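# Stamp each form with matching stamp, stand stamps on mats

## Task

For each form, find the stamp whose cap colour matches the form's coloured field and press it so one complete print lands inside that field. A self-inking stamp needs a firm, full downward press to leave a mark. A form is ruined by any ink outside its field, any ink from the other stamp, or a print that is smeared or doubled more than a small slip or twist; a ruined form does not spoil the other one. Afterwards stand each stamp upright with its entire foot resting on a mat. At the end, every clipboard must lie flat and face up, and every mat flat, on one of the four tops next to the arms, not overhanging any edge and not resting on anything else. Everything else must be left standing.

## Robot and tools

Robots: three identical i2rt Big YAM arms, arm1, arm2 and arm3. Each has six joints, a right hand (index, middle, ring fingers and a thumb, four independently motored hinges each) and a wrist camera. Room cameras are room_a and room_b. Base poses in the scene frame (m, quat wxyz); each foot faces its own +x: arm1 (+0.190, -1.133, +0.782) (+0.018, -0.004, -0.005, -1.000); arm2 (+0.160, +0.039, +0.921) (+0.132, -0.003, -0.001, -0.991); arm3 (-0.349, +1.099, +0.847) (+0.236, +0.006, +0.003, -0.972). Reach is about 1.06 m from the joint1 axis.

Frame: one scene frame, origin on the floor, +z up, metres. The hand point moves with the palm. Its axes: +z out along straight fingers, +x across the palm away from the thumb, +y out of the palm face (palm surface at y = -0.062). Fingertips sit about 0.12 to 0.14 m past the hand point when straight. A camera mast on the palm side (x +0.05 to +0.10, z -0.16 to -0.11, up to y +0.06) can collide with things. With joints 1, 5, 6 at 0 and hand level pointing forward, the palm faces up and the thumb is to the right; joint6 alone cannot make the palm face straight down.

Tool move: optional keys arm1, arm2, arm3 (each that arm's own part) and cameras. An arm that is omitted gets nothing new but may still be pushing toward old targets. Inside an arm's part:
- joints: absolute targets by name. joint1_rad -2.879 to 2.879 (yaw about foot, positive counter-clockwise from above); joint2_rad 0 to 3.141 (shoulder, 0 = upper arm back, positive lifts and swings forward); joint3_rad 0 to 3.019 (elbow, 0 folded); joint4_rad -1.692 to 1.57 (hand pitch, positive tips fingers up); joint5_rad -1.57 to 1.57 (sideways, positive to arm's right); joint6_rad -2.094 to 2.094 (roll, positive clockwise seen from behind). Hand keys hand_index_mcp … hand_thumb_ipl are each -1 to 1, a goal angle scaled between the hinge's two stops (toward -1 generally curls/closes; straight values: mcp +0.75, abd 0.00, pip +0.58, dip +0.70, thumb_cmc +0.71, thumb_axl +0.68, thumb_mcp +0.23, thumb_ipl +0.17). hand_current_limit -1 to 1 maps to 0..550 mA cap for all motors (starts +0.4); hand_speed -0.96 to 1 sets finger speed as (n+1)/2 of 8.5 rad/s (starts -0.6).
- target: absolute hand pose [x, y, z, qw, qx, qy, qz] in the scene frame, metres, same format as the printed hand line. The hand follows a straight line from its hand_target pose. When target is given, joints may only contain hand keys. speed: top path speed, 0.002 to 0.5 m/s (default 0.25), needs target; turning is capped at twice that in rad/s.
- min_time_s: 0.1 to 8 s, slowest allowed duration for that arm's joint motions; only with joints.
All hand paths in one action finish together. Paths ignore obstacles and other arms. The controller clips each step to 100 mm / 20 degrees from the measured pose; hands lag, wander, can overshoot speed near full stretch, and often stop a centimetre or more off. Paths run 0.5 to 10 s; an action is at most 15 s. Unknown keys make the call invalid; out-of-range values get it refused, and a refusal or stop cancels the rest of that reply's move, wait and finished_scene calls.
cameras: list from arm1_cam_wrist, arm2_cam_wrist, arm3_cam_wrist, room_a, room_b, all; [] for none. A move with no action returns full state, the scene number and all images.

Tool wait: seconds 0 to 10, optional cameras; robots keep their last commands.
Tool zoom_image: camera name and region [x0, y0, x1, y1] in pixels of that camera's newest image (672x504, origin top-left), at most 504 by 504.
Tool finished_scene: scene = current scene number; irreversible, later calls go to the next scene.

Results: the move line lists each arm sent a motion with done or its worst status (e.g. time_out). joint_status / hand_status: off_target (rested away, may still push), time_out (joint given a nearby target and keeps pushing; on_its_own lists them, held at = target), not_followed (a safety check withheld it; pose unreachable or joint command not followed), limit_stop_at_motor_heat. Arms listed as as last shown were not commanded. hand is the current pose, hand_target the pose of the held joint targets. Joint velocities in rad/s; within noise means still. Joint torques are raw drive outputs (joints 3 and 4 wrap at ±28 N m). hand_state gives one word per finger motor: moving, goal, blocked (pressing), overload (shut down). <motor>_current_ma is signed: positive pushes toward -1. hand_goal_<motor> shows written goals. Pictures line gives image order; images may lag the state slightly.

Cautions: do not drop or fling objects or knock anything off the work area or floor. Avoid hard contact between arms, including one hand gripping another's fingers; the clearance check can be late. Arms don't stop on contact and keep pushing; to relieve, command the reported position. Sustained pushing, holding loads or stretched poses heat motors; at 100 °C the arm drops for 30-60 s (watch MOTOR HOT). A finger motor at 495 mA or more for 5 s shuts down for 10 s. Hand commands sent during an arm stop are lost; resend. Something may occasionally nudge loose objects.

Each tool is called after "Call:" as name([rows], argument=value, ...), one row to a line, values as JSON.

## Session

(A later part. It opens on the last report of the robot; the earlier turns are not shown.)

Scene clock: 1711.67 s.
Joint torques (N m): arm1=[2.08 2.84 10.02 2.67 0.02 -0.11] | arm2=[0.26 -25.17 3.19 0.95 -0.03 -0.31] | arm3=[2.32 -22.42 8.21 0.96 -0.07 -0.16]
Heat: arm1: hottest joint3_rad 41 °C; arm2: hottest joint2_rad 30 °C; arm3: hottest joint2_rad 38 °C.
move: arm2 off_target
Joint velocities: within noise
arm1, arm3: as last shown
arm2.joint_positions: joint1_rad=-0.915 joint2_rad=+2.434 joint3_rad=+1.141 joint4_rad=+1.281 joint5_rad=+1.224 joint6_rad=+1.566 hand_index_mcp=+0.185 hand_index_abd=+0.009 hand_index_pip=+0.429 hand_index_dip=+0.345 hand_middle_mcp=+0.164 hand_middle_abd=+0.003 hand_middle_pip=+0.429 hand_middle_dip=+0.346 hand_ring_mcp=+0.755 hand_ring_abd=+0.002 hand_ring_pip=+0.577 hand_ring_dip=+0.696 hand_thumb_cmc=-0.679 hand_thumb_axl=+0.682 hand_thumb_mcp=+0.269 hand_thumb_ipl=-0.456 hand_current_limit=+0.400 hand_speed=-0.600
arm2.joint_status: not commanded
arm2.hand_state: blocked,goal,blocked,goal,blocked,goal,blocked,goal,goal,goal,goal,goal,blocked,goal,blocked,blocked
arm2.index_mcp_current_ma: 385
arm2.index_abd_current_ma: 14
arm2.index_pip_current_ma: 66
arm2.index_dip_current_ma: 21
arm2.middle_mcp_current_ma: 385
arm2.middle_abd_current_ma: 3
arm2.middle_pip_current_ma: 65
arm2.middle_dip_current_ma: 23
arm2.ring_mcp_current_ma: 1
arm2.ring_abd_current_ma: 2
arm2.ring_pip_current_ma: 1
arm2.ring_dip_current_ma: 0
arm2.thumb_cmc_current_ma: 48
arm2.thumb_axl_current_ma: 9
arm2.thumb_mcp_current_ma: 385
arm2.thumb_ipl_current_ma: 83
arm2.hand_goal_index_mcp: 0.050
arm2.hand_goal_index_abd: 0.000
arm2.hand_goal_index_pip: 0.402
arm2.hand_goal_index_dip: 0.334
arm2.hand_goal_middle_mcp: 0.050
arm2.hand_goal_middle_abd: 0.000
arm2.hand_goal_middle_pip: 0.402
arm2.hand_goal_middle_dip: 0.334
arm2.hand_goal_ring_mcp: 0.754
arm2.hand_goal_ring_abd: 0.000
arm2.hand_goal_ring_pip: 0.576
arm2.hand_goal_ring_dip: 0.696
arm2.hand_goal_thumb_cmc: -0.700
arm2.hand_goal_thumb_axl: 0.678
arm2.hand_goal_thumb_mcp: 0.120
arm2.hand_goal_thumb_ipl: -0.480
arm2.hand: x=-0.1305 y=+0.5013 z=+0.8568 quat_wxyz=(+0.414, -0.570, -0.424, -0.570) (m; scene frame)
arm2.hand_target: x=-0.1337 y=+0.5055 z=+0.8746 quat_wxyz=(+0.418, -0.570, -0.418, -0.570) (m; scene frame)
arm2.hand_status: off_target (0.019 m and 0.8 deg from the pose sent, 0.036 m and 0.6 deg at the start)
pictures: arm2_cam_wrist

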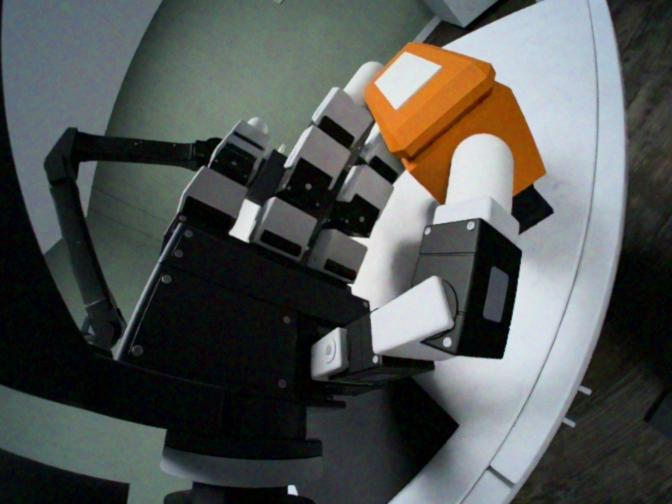

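Call:
move(arm2={"target": [-0.134, 0.49, 1.16, 0.4181, -0.5702, -0.4181, -0.5702], "speed": 0.12}, cameras=["arm2_cam_wrist"])

Scene clock: 1741.93 s.
Joint torques (N m): arm1=[2.14 2.84 10 2.66 0.03 -0.11] | arm2=[1.44 -21.07 12.12 0.85 0.21 -0.29] | arm3=[2.32 -22.42 8.2 0.92 -0.08 -0.16]
Heat: arm1: hottest joint3_rad 41 °C; arm2: hottest joint2_rad 30 °C; arm3: hottest joint2_rad 38 °C.
move: arm2 off_target
Joint velocities: within noise
arm1, arm3: as last shown
arm2.joint_positions: joint1_rad=-0.904 joint2_rad=+1.770 joint3_rad=+1.032 joint4_rad=+0.681 joint5_rad=+1.246 joint6_rad=+1.564 hand_index_mcp=+0.185 hand_index_abd=+0.009 hand_index_pip=+0.429 hand_index_dip=+0.345 hand_middle_mcp=+0.164 hand_middle_abd=+0.003 hand_middle_pip=+0.429 hand_middle_dip=+0.346 hand_ring_mcp=+0.755 hand_ring_abd=+0.002 hand_ring_pip=+0.577 hand_ring_dip=+0.696 hand_thumb_cmc=-0.679 hand_thumb_axl=+0.683 hand_thumb_mcp=+0.269 hand_thumb_ipl=-0.456 hand_current_limit=+0.400 hand_speed=-0.600
arm2.joint_status: not commanded
arm2.hand_state: blocked,goal,blocked,goal,blocked,goal,blocked,goal,goal,goal,goal,goal,blocked,goal,blocked,blocked
arm2.index_mcp_current_ma: 385
arm2.index_abd_current_ma: 14
arm2.index_pip_current_ma: 66
arm2.index_dip_current_ma: 21
arm2.middle_mcp_current_ma: 385
arm2.middle_abd_current_ma: 4
arm2.middle_pip_current_ma: 66
arm2.middle_dip_current_ma: 23
arm2.ring_mcp_current_ma: 1
arm2.ring_abd_current_ma: 2
arm2.ring_pip_current_ma: 1
arm2.ring_dip_current_ma: 0
arm2.thumb_cmc_current_ma: 50
arm2.thumb_axl_current_ma: 9
arm2.thumb_mcp_current_ma: 385
arm2.thumb_ipl_current_ma: 83
arm2.hand_goal_index_mcp: 0.050
arm2.hand_goal_index_abd: 0.000
arm2.hand_goal_index_pip: 0.402
arm2.hand_goal_index_dip: 0.334
arm2.hand_goal_middle_mcp: 0.050
arm2.hand_goal_middle_abd: 0.000
arm2.hand_goal_middle_pip: 0.402
arm2.hand_goal_middle_dip: 0.334
arm2.hand_goal_ring_mcp: 0.754
arm2.hand_goal_ring_abd: 0.000
arm2.hand_goal_ring_pip: 0.576
arm2.hand_goal_ring_dip: 0.696
arm2.hand_goal_thumb_cmc: -0.700
arm2.hand_goal_thumb_axl: 0.678
arm2.hand_goal_thumb_mcp: 0.120
arm2.hand_goal_thumb_ipl: -0.480
arm2.hand: x=-0.1200 y=+0.4877 z=+1.1285 quat_wxyz=(+0.395, -0.567, -0.436, -0.577) (m; scene frame)
arm2.hand_target: x=-0.1328 y=+0.4890 z=+1.1598 quat_wxyz=(+0.418, -0.570, -0.418, -0.570) (m; scene frame)
arm2.hand_status: off_target (0.035 m and 3.4 deg from the pose sent, 0.303 m and 0.8 deg at the start)
pictures: arm2_cam_wrist

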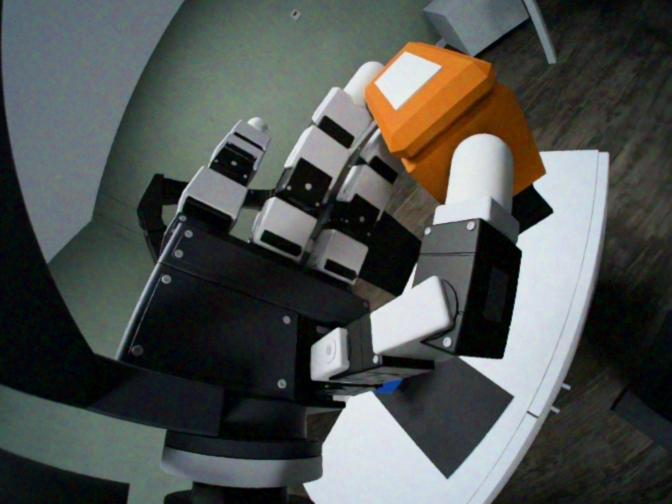

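Call:
move(arm2={"joints": {"joint1_rad": 1.0}, "min_time_s": 6}, cameras=["arm2_cam_wrist", "room_a", "room_b"])

Scene clock: 1752.80 s.
Joint torques (N m): arm1=[2.02 2.73 10.02 2.66 0.03 -0.11] | arm2=[0.56 -21.13 12.11 0.91 0.18 -0.29] | arm3=[2.43 -22.36 8.21 0.91 -0.07 -0.16]
Heat: arm1: hottest joint3_rad 41 °C; arm2: hottest joint3_rad 31 °C; arm3: hottest joint2_rad 38 °C.
move: arm2 done
Joint velocities: within noise
arm1, arm3: as last shown
arm2.joint_positions: joint1_rad=+0.997 joint2_rad=+1.770 joint3_rad=+1.032 joint4_rad=+0.681 joint5_rad=+1.247 joint6_rad=+1.565 hand_index_mcp=+0.185 hand_index_abd=+0.009 hand_index_pip=+0.429 hand_index_dip=+0.345 hand_middle_mcp=+0.164 hand_middle_abd=+0.003 hand_middle_pip=+0.429 hand_middle_dip=+0.346 hand_ring_mcp=+0.755 hand_ring_abd=+0.002 hand_ring_pip=+0.577 hand_ring_dip=+0.696 hand_thumb_cmc=-0.679 hand_thumb_axl=+0.683 hand_thumb_mcp=+0.269 hand_thumb_ipl=-0.456 hand_current_limit=+0.400 hand_speed=-0.600
arm2.joint_status: all done
arm2.hand_state: blocked,goal,blocked,goal,blocked,goal,blocked,goal,goal,goal,goal,goal,blocked,goal,blocked,blocked
arm2.index_mcp_current_ma: 385
arm2.index_abd_current_ma: 14
arm2.index_pip_current_ma: 66
arm2.index_dip_current_ma: 21
arm2.middle_mcp_current_ma: 385
arm2.middle_abd_current_ma: 4
arm2.middle_pip_current_ma: 66
arm2.middle_dip_current_ma: 23
arm2.ring_mcp_current_ma: 1
arm2.ring_abd_current_ma: 2
arm2.ring_pip_current_ma: 1
arm2.ring_dip_current_ma: 0
arm2.thumb_cmc_current_ma: 50
arm2.thumb_axl_current_ma: 9
arm2.thumb_mcp_current_ma: 385
arm2.thumb_ipl_current_ma: 83
arm2.hand_goal_index_mcp: 0.050
arm2.hand_goal_index_abd: 0.000
arm2.hand_goal_index_pip: 0.402
arm2.hand_goal_index_dip: 0.334
arm2.hand_goal_middle_mcp: 0.050
arm2.hand_goal_middle_abd: 0.000
arm2.hand_goal_middle_pip: 0.402
arm2.hand_goal_middle_dip: 0.334
arm2.hand_goal_ring_mcp: 0.754
arm2.hand_goal_ring_abd: 0.000
arm2.hand_goal_ring_pip: 0.576
arm2.hand_goal_ring_dip: 0.696
arm2.hand_goal_thumb_cmc: -0.700
arm2.hand_goal_thumb_axl: 0.678
arm2.hand_goal_thumb_mcp: 0.120
arm2.hand_goal_thumb_ipl: -0.480
arm2.hand: x=-0.1711 y=-0.3724 z=+1.1307 quat_wxyz=(+0.703, +0.026, -0.711, -0.015) (m; scene frame)
arm2.hand_target: x=-0.1725 y=-0.3817 z=+1.1620 quat_wxyz=(+0.711, +0.006, -0.704, +0.004) (m; scene frame)
arm2.hand_status: not commanded
pictures: arm2_cam_wrist, room_a, room_b

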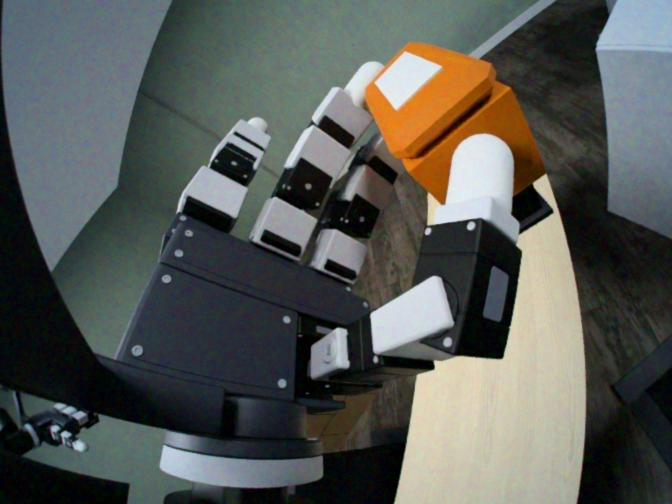

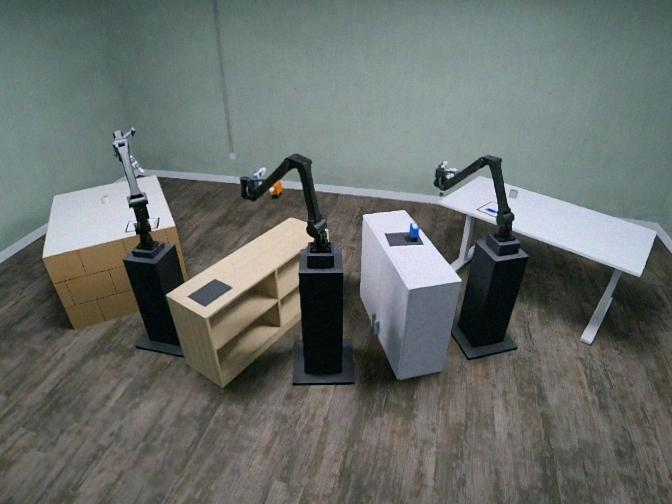

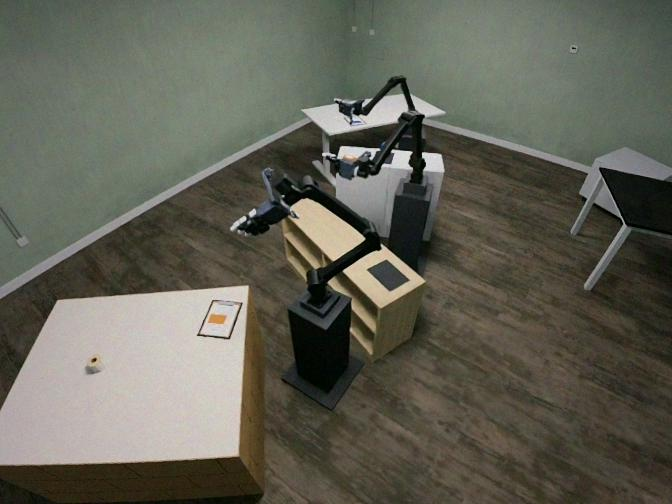

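Call:
move(arm2={"target": [0.2136, -0.5374, 1.17, 0.2418, 0.6645, -0.2418, 0.6645], "speed": 0.25}, cameras=["arm2_cam_wrist", "room_b"])

Scene clock: 1769.27 s.
Joint torques (N m): arm1=[2.08 2.78 10.02 2.67 0.03 -0.11] | arm2=[-0.73 -12.45 13.86 2.29 -0.29 -0.28] | arm3=[2.43 -22.3 8.24 0.95 -0.08 -0.17]
Heat: arm1: hottest joint3_rad 41 °C; arm2: hottest joint3_rad 33 °C; arm3: hottest joint2_rad 38 °C.
move: arm2 off_target
Joint velocities: within noise
arm1, arm3: as last shown
arm2.joint_positions: joint1_rad=+1.252 joint2_rad=+1.413 joint3_rad=+0.662 joint4_rad=+0.692 joint5_rad=-0.935 joint6_rad=+1.589 hand_index_mcp=+0.184 hand_index_abd=+0.009 hand_index_pip=+0.429 hand_index_dip=+0.345 hand_middle_mcp=+0.164 hand_middle_abd=+0.003 hand_middle_pip=+0.429 hand_middle_dip=+0.346 hand_ring_mcp=+0.755 hand_ring_abd=+0.002 hand_ring_pip=+0.577 hand_ring_dip=+0.696 hand_thumb_cmc=-0.679 hand_thumb_axl=+0.683 hand_thumb_mcp=+0.269 hand_thumb_ipl=-0.456 hand_current_limit=+0.400 hand_speed=-0.600
arm2.joint_status: not commanded
arm2.hand_state: blocked,goal,blocked,goal,blocked,goal,blocked,goal,goal,goal,goal,goal,blocked,goal,blocked,blocked
arm2.index_mcp_current_ma: 385
arm2.index_abd_current_ma: 14
arm2.index_pip_current_ma: 67
arm2.index_dip_current_ma: 21
arm2.middle_mcp_current_ma: 385
arm2.middle_abd_current_ma: 4
arm2.middle_pip_current_ma: 66
arm2.middle_dip_current_ma: 23
arm2.ring_mcp_current_ma: 1
arm2.ring_abd_current_ma: 2
arm2.ring_pip_current_ma: 1
arm2.ring_dip_current_ma: 0
arm2.thumb_cmc_current_ma: 50
arm2.thumb_axl_current_ma: 9
arm2.thumb_mcp_current_ma: 385
arm2.thumb_ipl_current_ma: 86
arm2.hand_goal_index_mcp: 0.050
arm2.hand_goal_index_abd: 0.000
arm2.hand_goal_index_pip: 0.402
arm2.hand_goal_index_dip: 0.334
arm2.hand_goal_middle_mcp: 0.050
arm2.hand_goal_middle_abd: 0.000
arm2.hand_goal_middle_pip: 0.402
arm2.hand_goal_middle_dip: 0.334
arm2.hand_goal_ring_mcp: 0.754
arm2.hand_goal_ring_abd: 0.000
arm2.hand_goal_ring_pip: 0.576
arm2.hand_goal_ring_dip: 0.696
arm2.hand_goal_thumb_cmc: -0.700
arm2.hand_goal_thumb_axl: 0.678
arm2.hand_goal_thumb_mcp: 0.120
arm2.hand_goal_thumb_ipl: -0.480
arm2.hand: x=+0.2212 y=-0.5165 z=+1.1381 quat_wxyz=(+0.214, +0.671, -0.263, +0.660) (m; scene frame)
arm2.hand_target: x=+0.2135 y=-0.5347 z=+1.1702 quat_wxyz=(+0.242, +0.665, -0.242, +0.664) (m; scene frame)
arm2.hand_status: off_target (0.039 m and 4.1 deg from the pose sent, 0.420 m and 139.2 deg at the start)
pictures: arm2_cam_wrist, room_b

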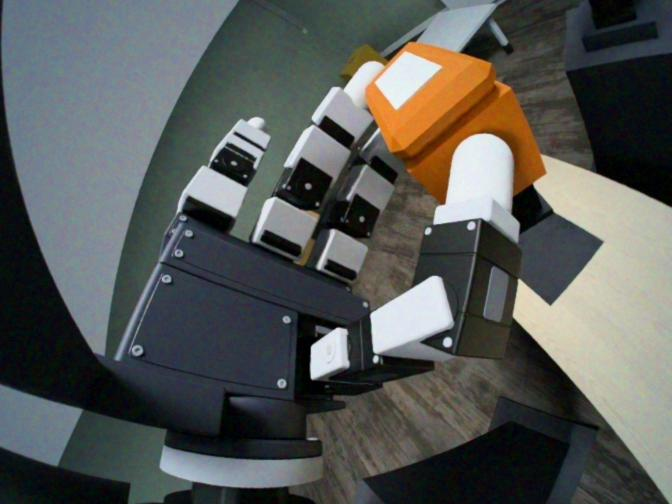

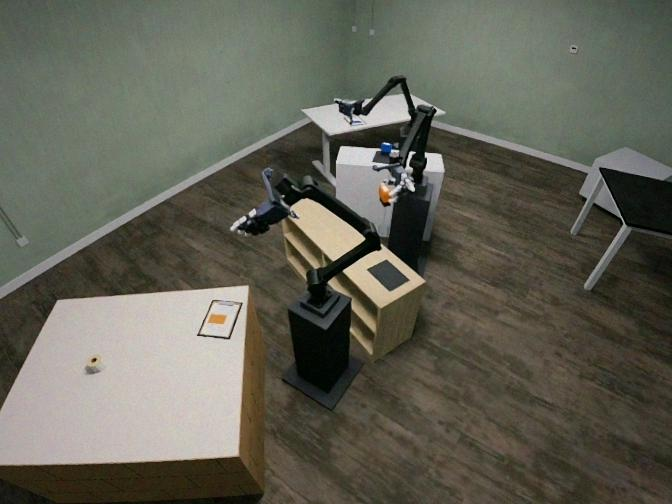

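Call:
move(arm2={"target": [0.353, -0.64, 1.10, 0.6533, 0.2706, -0.6533, 0.2706], "speed": 0.25}, cameras=["arm2_cam_wrist", "room_b"])

Scene clock: 1843.63 s.
Joint torques (N m): arm1=[2.02 2.73 10.02 2.65 0.02 -0.11] | arm2=[1.08 -26.23 13.9 0.84 0.25 -0.29] | arm3=[2.37 -22.24 8.24 0.95 -0.08 -0.16]
Heat: arm1: hottest joint3_rad 41 °C; arm2: hottest joint3_rad 41 °C; arm3: hottest joint2_rad 39 °C.
move: arm2 off_target
Joint velocities: within noise
arm1, arm3: as last shown
arm2.joint_positions: joint1_rad=+1.842 joint2_rad=+2.233 joint3_rad=+1.687 joint4_rad=+0.481 joint5_rad=+1.327 joint6_rad=+1.606 hand_index_mcp=+0.182 hand_index_abd=+0.009 hand_index_pip=+0.430 hand_index_dip=+0.345 hand_middle_mcp=+0.162 hand_middle_abd=+0.003 hand_middle_pip=+0.430 hand_middle_dip=+0.346 hand_ring_mcp=+0.754 hand_ring_abd=+0.002 hand_ring_pip=+0.577 hand_ring_dip=+0.696 hand_thumb_cmc=-0.679 hand_thumb_axl=+0.683 hand_thumb_mcp=+0.269 hand_thumb_ipl=-0.454 hand_current_limit=+0.400 hand_speed=-0.600
arm2.joint_status: not commanded
arm2.hand_state: blocked,goal,blocked,goal,blocked,goal,blocked,goal,goal,goal,goal,goal,blocked,goal,blocked,blocked
arm2.index_mcp_current_ma: 385
arm2.index_abd_current_ma: 14
arm2.index_pip_current_ma: 70
arm2.index_dip_current_ma: 22
arm2.middle_mcp_current_ma: 385
arm2.middle_abd_current_ma: 4
arm2.middle_pip_current_ma: 68
arm2.middle_dip_current_ma: 24
arm2.ring_mcp_current_ma: 0
arm2.ring_abd_current_ma: 2
arm2.ring_pip_current_ma: 1
arm2.ring_dip_current_ma: 0
arm2.thumb_cmc_current_ma: 50
arm2.thumb_axl_current_ma: 9
arm2.thumb_mcp_current_ma: 385
arm2.thumb_ipl_current_ma: 93
arm2.hand_goal_index_mcp: 0.050
arm2.hand_goal_index_abd: 0.000
arm2.hand_goal_index_pip: 0.402
arm2.hand_goal_index_dip: 0.334
arm2.hand_goal_middle_mcp: 0.050
arm2.hand_goal_middle_abd: 0.000
arm2.hand_goal_middle_pip: 0.402
arm2.hand_goal_middle_dip: 0.334
arm2.hand_goal_ring_mcp: 0.754
arm2.hand_goal_ring_abd: 0.000
arm2.hand_goal_ring_pip: 0.576
arm2.hand_goal_ring_dip: 0.696
arm2.hand_goal_thumb_cmc: -0.700
arm2.hand_goal_thumb_axl: 0.678
arm2.hand_goal_thumb_mcp: 0.120
arm2.hand_goal_thumb_ipl: -0.480
arm2.hand: x=+0.3397 y=-0.6312 z=+1.0828 quat_wxyz=(+0.655, +0.280, -0.653, +0.258) (m; scene frame)
arm2.hand_target: x=+0.3525 y=-0.6387 z=+1.1001 quat_wxyz=(+0.653, +0.271, -0.653, +0.271) (m; scene frame)
arm2.hand_status: off_target (0.023 m and 1.8 deg from the pose sent, 0.185 m and 95.6 deg at the start)
pictures: arm2_cam_wrist, room_b

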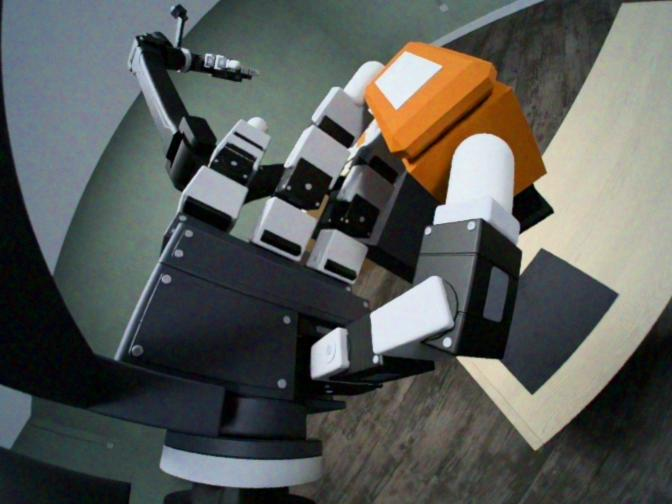

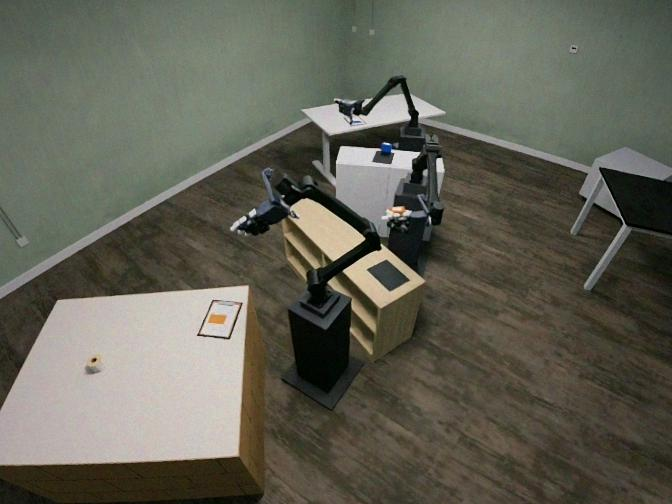

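Call:
move(arm2={"target": [0.379, -0.658, 0.85, 0.6533, 0.2706, -0.6533, 0.2706], "speed": 0.2}, cameras=["arm2_cam_wrist", "room_b"])

Scene clock: 1866.33 s.
Joint torques (N m): arm1=[2.02 2.84 10 2.66 0.03 -0.11] | arm2=[1.14 -29.27 11.48 1.87 0.29 -0.43] | arm3=[2.32 -22.3 8.24 0.95 -0.07 -0.16]
Heat: arm1: hottest joint3_rad 41 °C; arm2: hottest joint3_rad 42 °C; arm3: hottest joint2_rad 39 °C.
move: arm2 off_target
Joint velocities: within noise
arm1.joint_positions: joint1_rad=+0.735 joint2_rad=+0.647 joint3_rad=+1.436 joint4_rad=-1.366 joint5_rad=+0.029 joint6_rad=+1.135 hand_index_mcp=+0.755 hand_index_abd=+0.000 hand_index_pip=+0.577 hand_index_dip=+0.696 hand_middle_mcp=+0.755 hand_middle_abd=+0.000 hand_middle_pip=+0.577 hand_middle_dip=+0.696 hand_ring_mcp=+0.755 hand_ring_abd=+0.000 hand_ring_pip=+0.577 hand_ring_dip=+0.696 hand_thumb_cmc=+0.715 hand_thumb_axl=+0.677 hand_thumb_mcp=+0.226 hand_thumb_ipl=+0.168 hand_current_limit=+0.400 hand_speed=-0.600
arm1.joint_status: not commanded
arm1.hand_state: goal,goal,goal,goal,goal,goal,goal,goal,goal,goal,goal,goal,goal,goal,goal,goal
arm1.index_mcp_current_ma: 4
arm1.index_abd_current_ma: 1
arm1.index_pip_current_ma: 2
arm1.index_dip_current_ma: 0
arm1.middle_mcp_current_ma: 4
arm1.middle_abd_current_ma: 1
arm1.middle_pip_current_ma: 2
arm1.middle_dip_current_ma: 0
arm1.ring_mcp_current_ma: 4
arm1.ring_abd_current_ma: 1
arm1.ring_pip_current_ma: 2
arm1.ring_dip_current_ma: 0
arm1.thumb_cmc_current_ma: 2
arm1.thumb_axl_current_ma: -3
arm1.thumb_mcp_current_ma: -2
arm1.thumb_ipl_current_ma: -1
arm1.hand_goal_index_mcp: 0.754
arm1.hand_goal_index_abd: 0.000
arm1.hand_goal_index_pip: 0.576
arm1.hand_goal_index_dip: 0.696
arm1.hand_goal_middle_mcp: 0.754
arm1.hand_goal_middle_abd: 0.000
arm1.hand_goal_middle_pip: 0.576
arm1.hand_goal_middle_dip: 0.696
arm1.hand_goal_ring_mcp: 0.754
arm1.hand_goal_ring_abd: 0.000
arm1.hand_goal_ring_pip: 0.576
arm1.hand_goal_ring_dip: 0.696
arm1.hand_goal_thumb_cmc: 0.714
arm1.hand_goal_thumb_axl: 0.678
arm1.hand_goal_thumb_mcp: 0.226
arm1.hand_goal_thumb_ipl: 0.168
arm1.hand: x=-0.0438 y=-1.2302 z=+1.3483 quat_wxyz=(+0.478, +0.491, -0.725, +0.069) (m; scene frame)
arm1.hand_target: x=-0.0402 y=-1.2316 z=+1.3606 quat_wxyz=(+0.490, +0.492, -0.716, +0.075) (m; scene frame)
arm1.hand_status: not commanded
arm2.joint_positions: joint1_rad=+1.860 joint2_rad=+2.740 joint3_rad=+1.937 joint4_rad=+0.693 joint5_rad=+1.347 joint6_rad=+1.643 hand_index_mcp=+0.182 hand_index_abd=+0.009 hand_index_pip=+0.430 hand_index_dip=+0.345 hand_middle_mcp=+0.162 hand_middle_abd=+0.003 hand_middle_pip=+0.430 hand_middle_dip=+0.346 hand_ring_mcp=+0.754 hand_ring_abd=+0.002 hand_ring_pip=+0.577 hand_ring_dip=+0.696 hand_thumb_cmc=-0.678 hand_thumb_axl=+0.683 hand_thumb_mcp=+0.269 hand_thumb_ipl=-0.454 hand_current_limit=+0.400 hand_speed=-0.600
arm2.joint_status: not commanded
arm2.hand_state: blocked,goal,blocked,goal,blocked,goal,blocked,goal,goal,goal,goal,goal,blocked,goal,blocked,blocked
arm2.index_mcp_current_ma: 385
arm2.index_abd_current_ma: 14
arm2.index_pip_current_ma: 70
arm2.index_dip_current_ma: 22
arm2.middle_mcp_current_ma: 385
arm2.middle_abd_current_ma: 4
arm2.middle_pip_current_ma: 68
arm2.middle_dip_current_ma: 24
arm2.ring_mcp_current_ma: 0
arm2.ring_abd_current_ma: 2
arm2.ring_pip_current_ma: 1
arm2.ring_dip_current_ma: 0
arm2.thumb_cmc_current_ma: 51
arm2.thumb_axl_current_ma: 9
arm2.thumb_mcp_current_ma: 385
arm2.thumb_ipl_current_ma: 93
arm2.hand_goal_index_mcp: 0.050
arm2.hand_goal_index_abd: 0.000
arm2.hand_goal_index_pip: 0.402
arm2.hand_goal_index_dip: 0.334
arm2.hand_goal_middle_mcp: 0.050
arm2.hand_goal_middle_abd: 0.000
arm2.hand_goal_middle_pip: 0.402
arm2.hand_goal_middle_dip: 0.334
arm2.hand_goal_ring_mcp: 0.754
arm2.hand_goal_ring_abd: 0.000
arm2.hand_goal_ring_pip: 0.576
arm2.hand_goal_ring_dip: 0.696
arm2.hand_goal_thumb_cmc: -0.700
arm2.hand_goal_thumb_axl: 0.678
arm2.hand_goal_thumb_mcp: 0.120
arm2.hand_goal_thumb_ipl: -0.480
arm2.hand: x=+0.3631 y=-0.6475 z=+0.8308 quat_wxyz=(+0.653, +0.283, -0.655, +0.253) (m; scene frame)
arm2.hand_target: x=+0.3785 y=-0.6569 z=+0.8504 quat_wxyz=(+0.652, +0.271, -0.654, +0.270) (m; scene frame)
arm2.hand_status: off_target (0.027 m and 2.5 deg from the pose sent, 0.238 m and 1.8 deg at the start)
arm3.joint_positions: joint1_rad=+0.392 joint2_rad=+1.984 joint3_rad=+1.233 joint4_rad=+0.833 joint5_rad=+1.046 joint6_rad=+1.410 hand_index_mcp=+0.449 hand_index_abd=+0.009 hand_index_pip=+0.405 hand_index_dip=+0.336 hand_middle_mcp=+0.449 hand_middle_abd=+0.010 hand_middle_pip=+0.405 hand_middle_dip=+0.336 hand_ring_mcp=+0.754 hand_ring_abd=+0.002 hand_ring_pip=+0.577 hand_ring_dip=+0.696 hand_thumb_cmc=+0.712 hand_thumb_axl=+0.679 hand_thumb_mcp=+0.228 hand_thumb_ipl=+0.166 hand_current_limit=+0.400 hand_speed=-0.600
arm3.joint_status: not commanded
arm3.hand_state: goal,goal,goal,goal,goal,goal,goal,goal,goal,goal,goal,goal,goal,goal,goal,goal
arm3.index_mcp_current_ma: 0
arm3.index_abd_current_ma: 5
arm3.index_pip_current_ma: 1
arm3.index_dip_current_ma: 1
arm3.middle_mcp_current_ma: 0
arm3.middle_abd_current_ma: 6
arm3.middle_pip_current_ma: 1
arm3.middle_dip_current_ma: 1
arm3.ring_mcp_current_ma: 0
arm3.ring_abd_current_ma: 0
arm3.ring_pip_current_ma: 0
arm3.ring_dip_current_ma: 0
arm3.thumb_cmc_current_ma: 0
arm3.thumb_axl_current_ma: 0
arm3.thumb_mcp_current_ma: 1
arm3.thumb_ipl_current_ma: -1
arm3.hand_goal_index_mcp: 0.450
arm3.hand_goal_index_abd: 0.000
arm3.hand_goal_index_pip: 0.402
arm3.hand_goal_index_dip: 0.334
arm3.hand_goal_middle_mcp: 0.450
arm3.hand_goal_middle_abd: 0.000
arm3.hand_goal_middle_pip: 0.402
arm3.hand_goal_middle_dip: 0.334
arm3.hand_goal_ring_mcp: 0.754
arm3.hand_goal_ring_abd: 0.000
arm3.hand_goal_ring_pip: 0.576
arm3.hand_goal_ring_dip: 0.696
arm3.hand_goal_thumb_cmc: 0.714
arm3.hand_goal_thumb_axl: 0.678
arm3.hand_goal_thumb_mcp: 0.226
arm3.hand_goal_thumb_ipl: 0.168
arm3.hand: x=-0.8879 y=+0.7646 z=+1.0260 quat_wxyz=(+0.711, -0.027, -0.695, -0.100) (m; scene frame)
arm3.hand_target: x=-0.8878 y=+0.7571 z=+1.0436 quat_wxyz=(+0.718, -0.036, -0.689, -0.086) (m; scene frame)
arm3.hand_status: not commanded
pictures: arm2_cam_wrist, room_b

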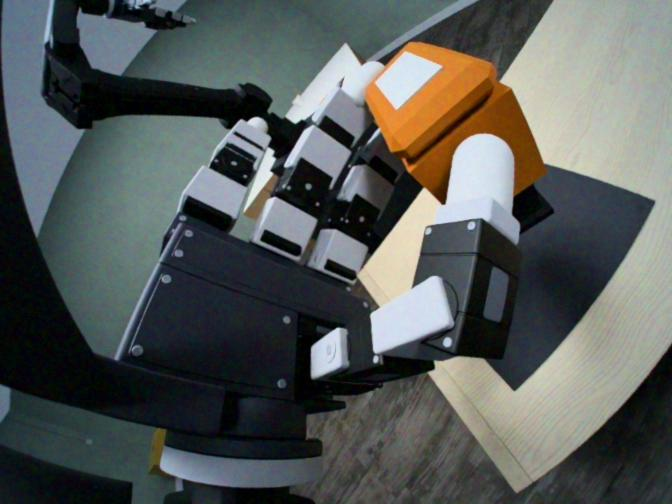

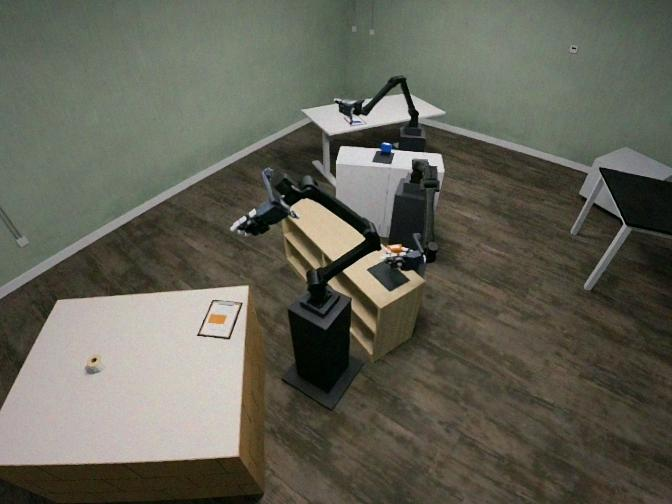

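Call:
move(arm2={"target": [0.379, -0.6585, 0.735, 0.6533, 0.2706, -0.6533, 0.2706], "speed": 0.15}, cameras=["arm2_cam_wrist"])

Scene clock: 1884.00 s.
Joint torques (N m): arm1=[2.14 2.78 10 2.66 0.03 -0.11] | arm2=[1.2 -29.04 11.29 1.8 0.3 -0.44] | arm3=[2.43 -22.36 8.21 0.95 -0.08 -0.17]
Heat: arm1: hottest joint3_rad 41 °C; arm2: hottest joint3_rad 39 °C; arm3: hottest joint2_rad 39 °C.
move: arm2 off_target
Joint velocities: within noise
arm1, arm3: as last shown
arm2.joint_positions: joint1_rad=+1.860 joint2_rad=+3.012 joint3_rad=+2.182 joint4_rad=+0.726 joint5_rad=+1.347 joint6_rad=+1.643 hand_index_mcp=+0.182 hand_index_abd=+0.009 hand_index_pip=+0.430 hand_index_dip=+0.345 hand_middle_mcp=+0.162 hand_middle_abd=+0.003 hand_middle_pip=+0.430 hand_middle_dip=+0.346 hand_ring_mcp=+0.754 hand_ring_abd=+0.002 hand_ring_pip=+0.577 hand_ring_dip=+0.696 hand_thumb_cmc=-0.678 hand_thumb_axl=+0.683 hand_thumb_mcp=+0.269 hand_thumb_ipl=-0.454 hand_current_limit=+0.400 hand_speed=-0.600
arm2.joint_status: not commanded
arm2.hand_state: blocked,goal,blocked,goal,blocked,goal,blocked,goal,goal,goal,goal,goal,blocked,goal,blocked,blocked
arm2.index_mcp_current_ma: 385
arm2.index_abd_current_ma: 14
arm2.index_pip_current_ma: 70
arm2.index_dip_current_ma: 22
arm2.middle_mcp_current_ma: 385
arm2.middle_abd_current_ma: 4
arm2.middle_pip_current_ma: 68
arm2.middle_dip_current_ma: 24
arm2.ring_mcp_current_ma: 0
arm2.ring_abd_current_ma: 2
arm2.ring_pip_current_ma: 1
arm2.ring_dip_current_ma: 0
arm2.thumb_cmc_current_ma: 51
arm2.thumb_axl_current_ma: 9
arm2.thumb_mcp_current_ma: 385
arm2.thumb_ipl_current_ma: 93
arm2.hand_goal_index_mcp: 0.050
arm2.hand_goal_index_abd: 0.000
arm2.hand_goal_index_pip: 0.402
arm2.hand_goal_index_dip: 0.334
arm2.hand_goal_middle_mcp: 0.050
arm2.hand_goal_middle_abd: 0.000
arm2.hand_goal_middle_pip: 0.402
arm2.hand_goal_middle_dip: 0.334
arm2.hand_goal_ring_mcp: 0.754
arm2.hand_goal_ring_abd: 0.000
arm2.hand_goal_ring_pip: 0.576
arm2.hand_goal_ring_dip: 0.696
arm2.hand_goal_thumb_cmc: -0.700
arm2.hand_goal_thumb_axl: 0.678
arm2.hand_goal_thumb_mcp: 0.120
arm2.hand_goal_thumb_ipl: -0.480
arm2.hand: x=+0.3636 y=-0.6491 z=+0.7197 quat_wxyz=(+0.653, +0.281, -0.655, +0.255) (m; scene frame)
arm2.hand_target: x=+0.3787 y=-0.6575 z=+0.7352 quat_wxyz=(+0.652, +0.271, -0.654, +0.270) (m; scene frame)
arm2.hand_status: off_target (0.024 m and 2.2 deg from the pose sent, 0.098 m and 2.5 deg at the start)
pictures: arm2_cam_wrist

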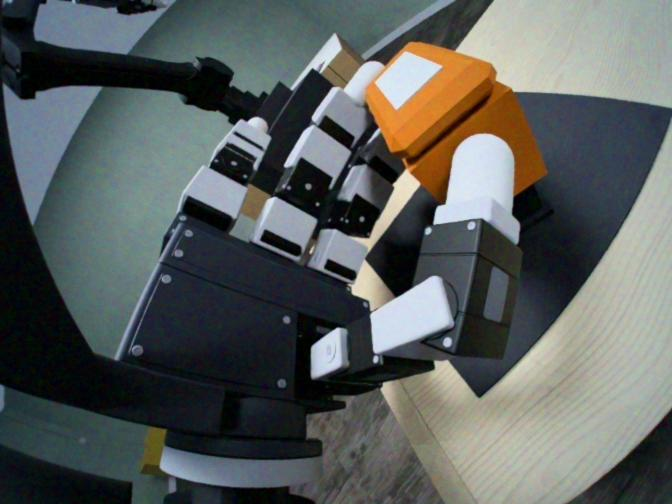

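Call:
move(arm2={"target": [0.379, -0.6585, 0.713, 0.6533, 0.2706, -0.6533, 0.2706], "speed": 0.05}, cameras=["arm2_cam_wrist"])

Scene clock: 1893.57 s.
Joint torques (N m): arm1=[2.08 2.73 10.02 2.67 0.02 -0.11] | arm2=[1.26 -28.86 11.34 1.61 0.28 -0.48] | arm3=[2.32 -22.24 8.23 0.96 -0.08 -0.17]
Heat: arm1: hottest joint3_rad 41 °C; arm2: hottest joint3_rad 39 °C; arm3: hottest joint2_rad 39 °C.
move: arm2 off_target
Joint velocities: within noise
arm1, arm3: as last shown
arm2.joint_positions: joint1_rad=+1.860 joint2_rad=+3.073 joint3_rad=+2.253 joint4_rad=+0.726 joint5_rad=+1.347 joint6_rad=+1.641 hand_index_mcp=+0.182 hand_index_abd=+0.009 hand_index_pip=+0.430 hand_index_dip=+0.345 hand_middle_mcp=+0.162 hand_middle_abd=+0.003 hand_middle_pip=+0.430 hand_middle_dip=+0.346 hand_ring_mcp=+0.754 hand_ring_abd=+0.002 hand_ring_pip=+0.577 hand_ring_dip=+0.696 hand_thumb_cmc=-0.678 hand_thumb_axl=+0.683 hand_thumb_mcp=+0.269 hand_thumb_ipl=-0.454 hand_current_limit=+0.400 hand_speed=-0.600
arm2.joint_status: not commanded
arm2.hand_state: blocked,goal,blocked,goal,blocked,goal,blocked,goal,goal,goal,goal,goal,blocked,goal,blocked,blocked
arm2.index_mcp_current_ma: 385
arm2.index_abd_current_ma: 14
arm2.index_pip_current_ma: 70
arm2.index_dip_current_ma: 22
arm2.middle_mcp_current_ma: 385
arm2.middle_abd_current_ma: 4
arm2.middle_pip_current_ma: 68
arm2.middle_dip_current_ma: 24
arm2.ring_mcp_current_ma: 0
arm2.ring_abd_current_ma: 2
arm2.ring_pip_current_ma: 1
arm2.ring_dip_current_ma: 0
arm2.thumb_cmc_current_ma: 51
arm2.thumb_axl_current_ma: 9
arm2.thumb_mcp_current_ma: 385
arm2.thumb_ipl_current_ma: 93
arm2.hand_goal_index_mcp: 0.050
arm2.hand_goal_index_abd: 0.000
arm2.hand_goal_index_pip: 0.402
arm2.hand_goal_index_dip: 0.334
arm2.hand_goal_middle_mcp: 0.050
arm2.hand_goal_middle_abd: 0.000
arm2.hand_goal_middle_pip: 0.402
arm2.hand_goal_middle_dip: 0.334
arm2.hand_goal_ring_mcp: 0.754
arm2.hand_goal_ring_abd: 0.000
arm2.hand_goal_ring_pip: 0.576
arm2.hand_goal_ring_dip: 0.696
arm2.hand_goal_thumb_cmc: -0.700
arm2.hand_goal_thumb_axl: 0.678
arm2.hand_goal_thumb_mcp: 0.120
arm2.hand_goal_thumb_ipl: -0.480
arm2.hand: x=+0.3642 y=-0.6503 z=+0.6997 quat_wxyz=(+0.653, +0.278, -0.656, +0.258) (m; scene frame)
arm2.hand_target: x=+0.3787 y=-0.6576 z=+0.7133 quat_wxyz=(+0.652, +0.271, -0.654, +0.270) (m; scene frame)
arm2.hand_status: off_target (0.022 m and 1.7 deg from the pose sent, 0.019 m and 2.2 deg at the start)
pictures: arm2_cam_wrist

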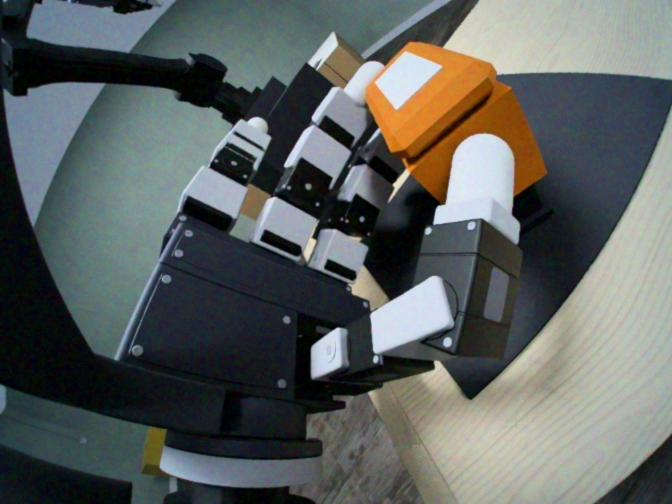

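Call:
move(arm2={"target": [0.367, -0.638, 0.698, 0.6533, 0.2706, -0.6533, 0.2706], "speed": 0.04}, cameras=["arm2_cam_wrist"])

Scene clock: 1907.93 s.
Joint torques (N m): arm1=[2.08 2.78 10.02 2.66 0.03 -0.11] | arm2=[1.2 -29.63 5.9 1.76 0.26 -0.23] | arm3=[2.49 -22.36 8.2 0.94 -0.07 -0.16]
Heat: arm1: hottest joint3_rad 41 °C; arm2: hottest joint3_rad 38 °C; arm3: hottest joint2_rad 39 °C.
move: arm2 done
Joint velocities: within noise
arm1, arm3: as last shown
arm2.joint_positions: joint1_rad=+1.862 joint2_rad=+3.073 joint3_rad=+2.212 joint4_rad=+0.816 joint5_rad=+1.348 joint6_rad=+1.604 hand_index_mcp=+0.182 hand_index_abd=-0.002 hand_index_pip=+0.431 hand_index_dip=+0.345 hand_middle_mcp=+0.162 hand_middle_abd=-0.007 hand_middle_pip=+0.432 hand_middle_dip=+0.348 hand_ring_mcp=+0.754 hand_ring_abd=+0.002 hand_ring_pip=+0.577 hand_ring_dip=+0.696 hand_thumb_cmc=-0.686 hand_thumb_axl=+0.680 hand_thumb_mcp=+0.269 hand_thumb_ipl=-0.454 hand_current_limit=+0.400 hand_speed=-0.600
arm2.joint_status: not commanded
arm2.hand_state: blocked,goal,blocked,goal,blocked,goal,blocked,goal,goal,goal,goal,goal,goal,goal,blocked,blocked
arm2.index_mcp_current_ma: 385
arm2.index_abd_current_ma: -2
arm2.index_pip_current_ma: 74
arm2.index_dip_current_ma: 22
arm2.middle_mcp_current_ma: 385
arm2.middle_abd_current_ma: -10
arm2.middle_pip_current_ma: 76
arm2.middle_dip_current_ma: 28
arm2.ring_mcp_current_ma: 0
arm2.ring_abd_current_ma: 3
arm2.ring_pip_current_ma: 1
arm2.ring_dip_current_ma: 0
arm2.thumb_cmc_current_ma: 29
arm2.thumb_axl_current_ma: 3
arm2.thumb_mcp_current_ma: 385
arm2.thumb_ipl_current_ma: 93
arm2.hand_goal_index_mcp: 0.050
arm2.hand_goal_index_abd: 0.000
arm2.hand_goal_index_pip: 0.402
arm2.hand_goal_index_dip: 0.334
arm2.hand_goal_middle_mcp: 0.050
arm2.hand_goal_middle_abd: 0.000
arm2.hand_goal_middle_pip: 0.402
arm2.hand_goal_middle_dip: 0.334
arm2.hand_goal_ring_mcp: 0.754
arm2.hand_goal_ring_abd: 0.000
arm2.hand_goal_ring_pip: 0.576
arm2.hand_goal_ring_dip: 0.696
arm2.hand_goal_thumb_cmc: -0.700
arm2.hand_goal_thumb_axl: 0.678
arm2.hand_goal_thumb_mcp: 0.120
arm2.hand_goal_thumb_ipl: -0.480
arm2.hand: x=+0.3592 y=-0.6407 z=+0.6937 quat_wxyz=(+0.655, +0.273, -0.654, +0.264) (m; scene frame)
arm2.hand_target: x=+0.3671 y=-0.6380 z=+0.6979 quat_wxyz=(+0.653, +0.271, -0.653, +0.270) (m; scene frame)
arm2.hand_status: done (0.009 m and 0.9 deg from the pose sent, 0.013 m and 1.7 deg at the start)
pictures: arm2_cam_wrist

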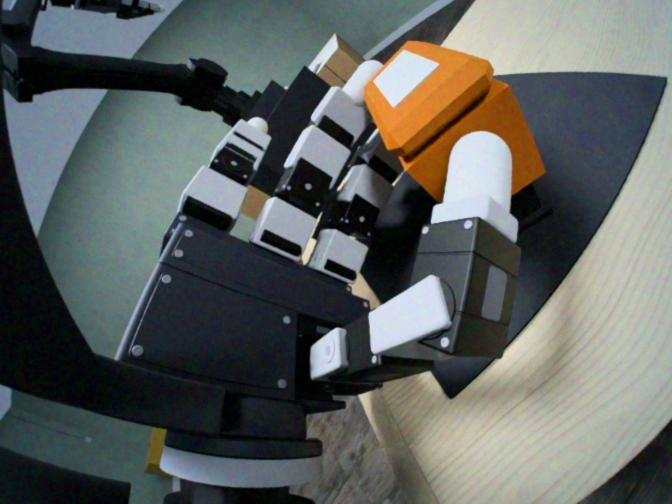

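Call:
move(arm2={"joints": {"hand_index_mcp": 0.13, "hand_middle_mcp": 0.13, "hand_thumb_mcp": 0.21}}, cameras=[])

Call:
move(arm2={"joints": {"hand_index_mcp": 0.23, "hand_middle_mcp": 0.21, "hand_thumb_mcp": 0.30}}, cameras=["arm2_cam_wrist"])

Scene clock: 1913.57 s.
Joint torques (N m): arm1=[2.02 2.73 10.02 2.67 0.03 -0.11] | arm2=[1.2 -29.63 5.9 1.74 0.26 -0.19] | arm3=[2.43 -22.48 8.21 0.95 -0.08 -0.16]
Heat: arm1: hottest joint3_rad 41 °C; arm2: hottest joint3_rad 37 °C; arm3: hottest joint2_rad 39 °C.
move: arm2 off_target
Joint velocities: within noise
arm1, arm3: as last shown
arm2.joint_positions: joint1_rad=+1.862 joint2_rad=+3.073 joint3_rad=+2.212 joint4_rad=+0.817 joint5_rad=+1.348 joint6_rad=+1.603 hand_index_mcp=+0.185 hand_index_abd=-0.002 hand_index_pip=+0.431 hand_index_dip=+0.345 hand_middle_mcp=+0.168 hand_middle_abd=-0.007 hand_middle_pip=+0.432 hand_middle_dip=+0.348 hand_ring_mcp=+0.754 hand_ring_abd=+0.002 hand_ring_pip=+0.577 hand_ring_dip=+0.696 hand_thumb_cmc=-0.687 hand_thumb_axl=+0.680 hand_thumb_mcp=+0.271 hand_thumb_ipl=-0.454 hand_current_limit=+0.400 hand_speed=-0.600
arm2.joint_status: hand_index_mcp off_target (ended at +0.185, target +0.130); hand_middle_mcp off_target (ended at +0.168, target +0.130); hand_thumb_mcp off_target (ended at +0.271, target +0.210)
arm2.hand_state: blocked,goal,blocked,goal,blocked,goal,blocked,goal,goal,goal,goal,goal,goal,goal,blocked,blocked
arm2.index_mcp_current_ma: 177
arm2.index_abd_current_ma: -2
arm2.index_pip_current_ma: 74
arm2.index_dip_current_ma: 22
arm2.middle_mcp_current_ma: 111
arm2.middle_abd_current_ma: -10
arm2.middle_pip_current_ma: 76
arm2.middle_dip_current_ma: 28
arm2.ring_mcp_current_ma: 0
arm2.ring_abd_current_ma: 3
arm2.ring_pip_current_ma: 1
arm2.ring_dip_current_ma: 0
arm2.thumb_cmc_current_ma: 27
arm2.thumb_axl_current_ma: 3
arm2.thumb_mcp_current_ma: 261
arm2.thumb_ipl_current_ma: 93
arm2.hand_goal_index_mcp: 0.130
arm2.hand_goal_index_abd: 0.000
arm2.hand_goal_index_pip: 0.402
arm2.hand_goal_index_dip: 0.334
arm2.hand_goal_middle_mcp: 0.130
arm2.hand_goal_middle_abd: 0.000
arm2.hand_goal_middle_pip: 0.402
arm2.hand_goal_middle_dip: 0.334
arm2.hand_goal_ring_mcp: 0.754
arm2.hand_goal_ring_abd: 0.000
arm2.hand_goal_ring_pip: 0.576
arm2.hand_goal_ring_dip: 0.696
arm2.hand_goal_thumb_cmc: -0.700
arm2.hand_goal_thumb_axl: 0.678
arm2.hand_goal_thumb_mcp: 0.210
arm2.hand_goal_thumb_ipl: -0.480
arm2.hand: x=+0.3592 y=-0.6407 z=+0.6938 quat_wxyz=(+0.655, +0.273, -0.654, +0.264) (m; scene frame)
arm2.hand_target: x=+0.3671 y=-0.6381 z=+0.6980 quat_wxyz=(+0.653, +0.271, -0.653, +0.271) (m; scene frame)
arm2.hand_status: not commanded
pictures: none
No camera images: "cameras" was empty.

Scene clock: 1914.10 s.
Joint torques (N m): arm1=[2.08 2.78 10.02 2.66 0.03 -0.11] | arm2=[1.2 -29.57 6.84 1.74 0.2 -0.18] | arm3=[2.37 -22.36 8.2 0.96 -0.08 -0.17]
Heat: arm1: hottest joint3_rad 41 °C; arm2: hottest joint3_rad 37 °C; arm3: hottest joint2_rad 39 °C.
move: arm2 done
Joint velocities: within noise
arm1, arm3: as last shown
arm2.joint_positions: joint1_rad=+1.862 joint2_rad=+3.073 joint3_rad=+2.200 joint4_rad=+0.817 joint5_rad=+1.350 joint6_rad=+1.603 hand_index_mcp=+0.230 hand_index_abd=+0.001 hand_index_pip=+0.405 hand_index_dip=+0.337 hand_middle_mcp=+0.210 hand_middle_abd=+0.002 hand_middle_pip=+0.406 hand_middle_dip=+0.337 hand_ring_mcp=+0.754 hand_ring_abd=+0.002 hand_ring_pip=+0.577 hand_ring_dip=+0.696 hand_thumb_cmc=-0.688 hand_thumb_axl=+0.680 hand_thumb_mcp=+0.299 hand_thumb_ipl=-0.478 hand_current_limit=+0.400 hand_speed=-0.600
arm2.joint_status: all done
arm2.hand_state: goal,goal,goal,goal,goal,goal,goal,goal,goal,goal,goal,goal,goal,goal,goal,goal
arm2.index_mcp_current_ma: 0
arm2.index_abd_current_ma: 1
arm2.index_pip_current_ma: 4
arm2.index_dip_current_ma: 4
arm2.middle_mcp_current_ma: 0
arm2.middle_abd_current_ma: 2
arm2.middle_pip_current_ma: 5
arm2.middle_dip_current_ma: 4
arm2.ring_mcp_current_ma: 0
arm2.ring_abd_current_ma: 3
arm2.ring_pip_current_ma: 1
arm2.ring_dip_current_ma: 0
arm2.thumb_cmc_current_ma: 24
arm2.thumb_axl_current_ma: 2
arm2.thumb_mcp_current_ma: -2
arm2.thumb_ipl_current_ma: 3
arm2.hand_goal_index_mcp: 0.230
arm2.hand_goal_index_abd: 0.000
arm2.hand_goal_index_pip: 0.402
arm2.hand_goal_index_dip: 0.334
arm2.hand_goal_middle_mcp: 0.210
arm2.hand_goal_middle_abd: 0.000
arm2.hand_goal_middle_pip: 0.402
arm2.hand_goal_middle_dip: 0.334
arm2.hand_goal_ring_mcp: 0.754
arm2.hand_goal_ring_abd: 0.000
arm2.hand_goal_ring_pip: 0.576
arm2.hand_goal_ring_dip: 0.696
arm2.hand_goal_thumb_cmc: -0.700
arm2.hand_goal_thumb_axl: 0.678
arm2.hand_goal_thumb_mcp: 0.300
arm2.hand_goal_thumb_ipl: -0.480
arm2.hand: x=+0.3571 y=-0.6372 z=+0.6907 quat_wxyz=(+0.656, +0.277, -0.653, +0.259) (m; scene frame)
arm2.hand_target: x=+0.3671 y=-0.6380 z=+0.6979 quat_wxyz=(+0.653, +0.271, -0.653, +0.270) (m; scene frame)
arm2.hand_status: not commanded
pictures: arm2_cam_wrist

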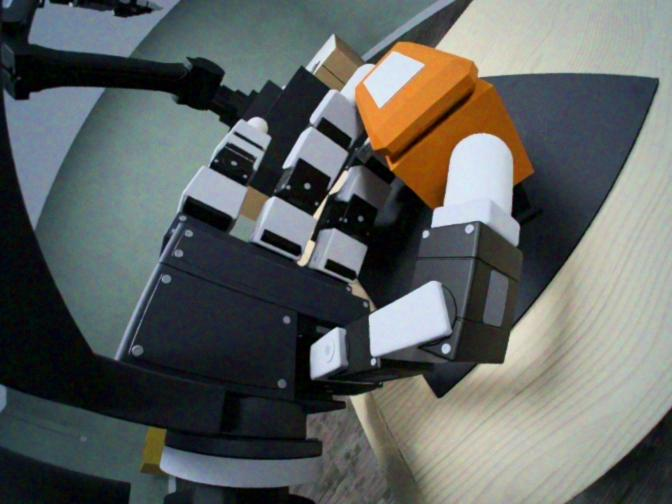

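Call:
move(arm2={"joints": {"hand_index_mcp": 0.438, "hand_middle_mcp": 0.438, "hand_thumb_mcp": 0.506}}, cameras=["arm2_cam_wrist"])

Scene clock: 1917.10 s.
Joint torques (N m): arm1=[2.02 2.73 10.02 2.65 0.03 -0.11] | arm2=[1.2 -29.57 6.89 1.77 0.16 -0.14] | arm3=[2.43 -22.3 8.17 0.95 -0.07 -0.17]
Heat: arm1: hottest joint3_rad 41 °C; arm2: hottest joint3_rad 37 °C; arm3: hottest joint2_rad 39 °C.
move: arm2 done
Joint velocities: within noise
arm1, arm3: as last shown
arm2.joint_positions: joint1_rad=+1.862 joint2_rad=+3.073 joint3_rad=+2.200 joint4_rad=+0.817 joint5_rad=+1.351 joint6_rad=+1.603 hand_index_mcp=+0.436 hand_index_abd=+0.001 hand_index_pip=+0.404 hand_index_dip=+0.337 hand_middle_mcp=+0.436 hand_middle_abd=+0.002 hand_middle_pip=+0.405 hand_middle_dip=+0.336 hand_ring_mcp=+0.754 hand_ring_abd=+0.002 hand_ring_pip=+0.577 hand_ring_dip=+0.696 hand_thumb_cmc=-0.688 hand_thumb_axl=+0.680 hand_thumb_mcp=+0.504 hand_thumb_ipl=-0.478 hand_current_limit=+0.400 hand_speed=-0.600
arm2.joint_status: all done
arm2.hand_state: goal,goal,goal,goal,goal,goal,goal,goal,goal,goal,goal,goal,goal,goal,goal,goal
arm2.index_mcp_current_ma: -2
arm2.index_abd_current_ma: 1
arm2.index_pip_current_ma: 3
arm2.index_dip_current_ma: 4
arm2.middle_mcp_current_ma: -2
arm2.middle_abd_current_ma: 2
arm2.middle_pip_current_ma: 3
arm2.middle_dip_current_ma: 3
arm2.ring_mcp_current_ma: 0
arm2.ring_abd_current_ma: 3
arm2.ring_pip_current_ma: 1
arm2.ring_dip_current_ma: 0
arm2.thumb_cmc_current_ma: 24
arm2.thumb_axl_current_ma: 2
arm2.thumb_mcp_current_ma: -4
arm2.thumb_ipl_current_ma: 2
arm2.hand_goal_index_mcp: 0.438
arm2.hand_goal_index_abd: 0.000
arm2.hand_goal_index_pip: 0.402
arm2.hand_goal_index_dip: 0.334
arm2.hand_goal_middle_mcp: 0.438
arm2.hand_goal_middle_abd: 0.000
arm2.hand_goal_middle_pip: 0.402
arm2.hand_goal_middle_dip: 0.334
arm2.hand_goal_ring_mcp: 0.754
arm2.hand_goal_ring_abd: 0.000
arm2.hand_goal_ring_pip: 0.576
arm2.hand_goal_ring_dip: 0.696
arm2.hand_goal_thumb_cmc: -0.700
arm2.hand_goal_thumb_axl: 0.678
arm2.hand_goal_thumb_mcp: 0.506
arm2.hand_goal_thumb_ipl: -0.480
arm2.hand: x=+0.3571 y=-0.6371 z=+0.6907 quat_wxyz=(+0.656, +0.276, -0.653, +0.259) (m; scene frame)
arm2.hand_target: x=+0.3671 y=-0.6380 z=+0.6979 quat_wxyz=(+0.653, +0.271, -0.653, +0.270) (m; scene frame)
arm2.hand_status: not commanded
pictures: arm2_cam_wrist

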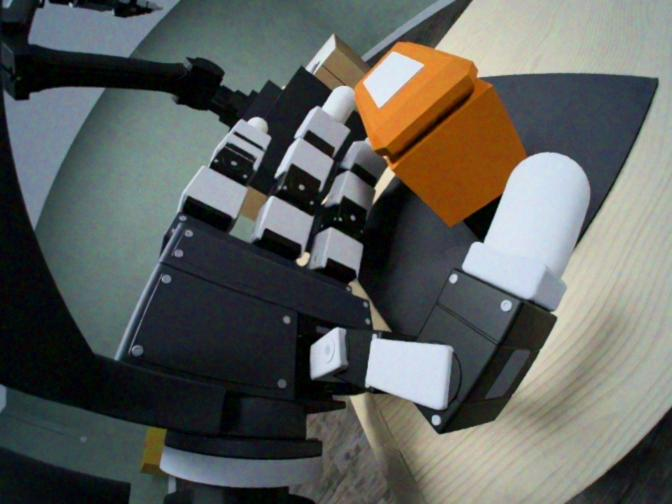

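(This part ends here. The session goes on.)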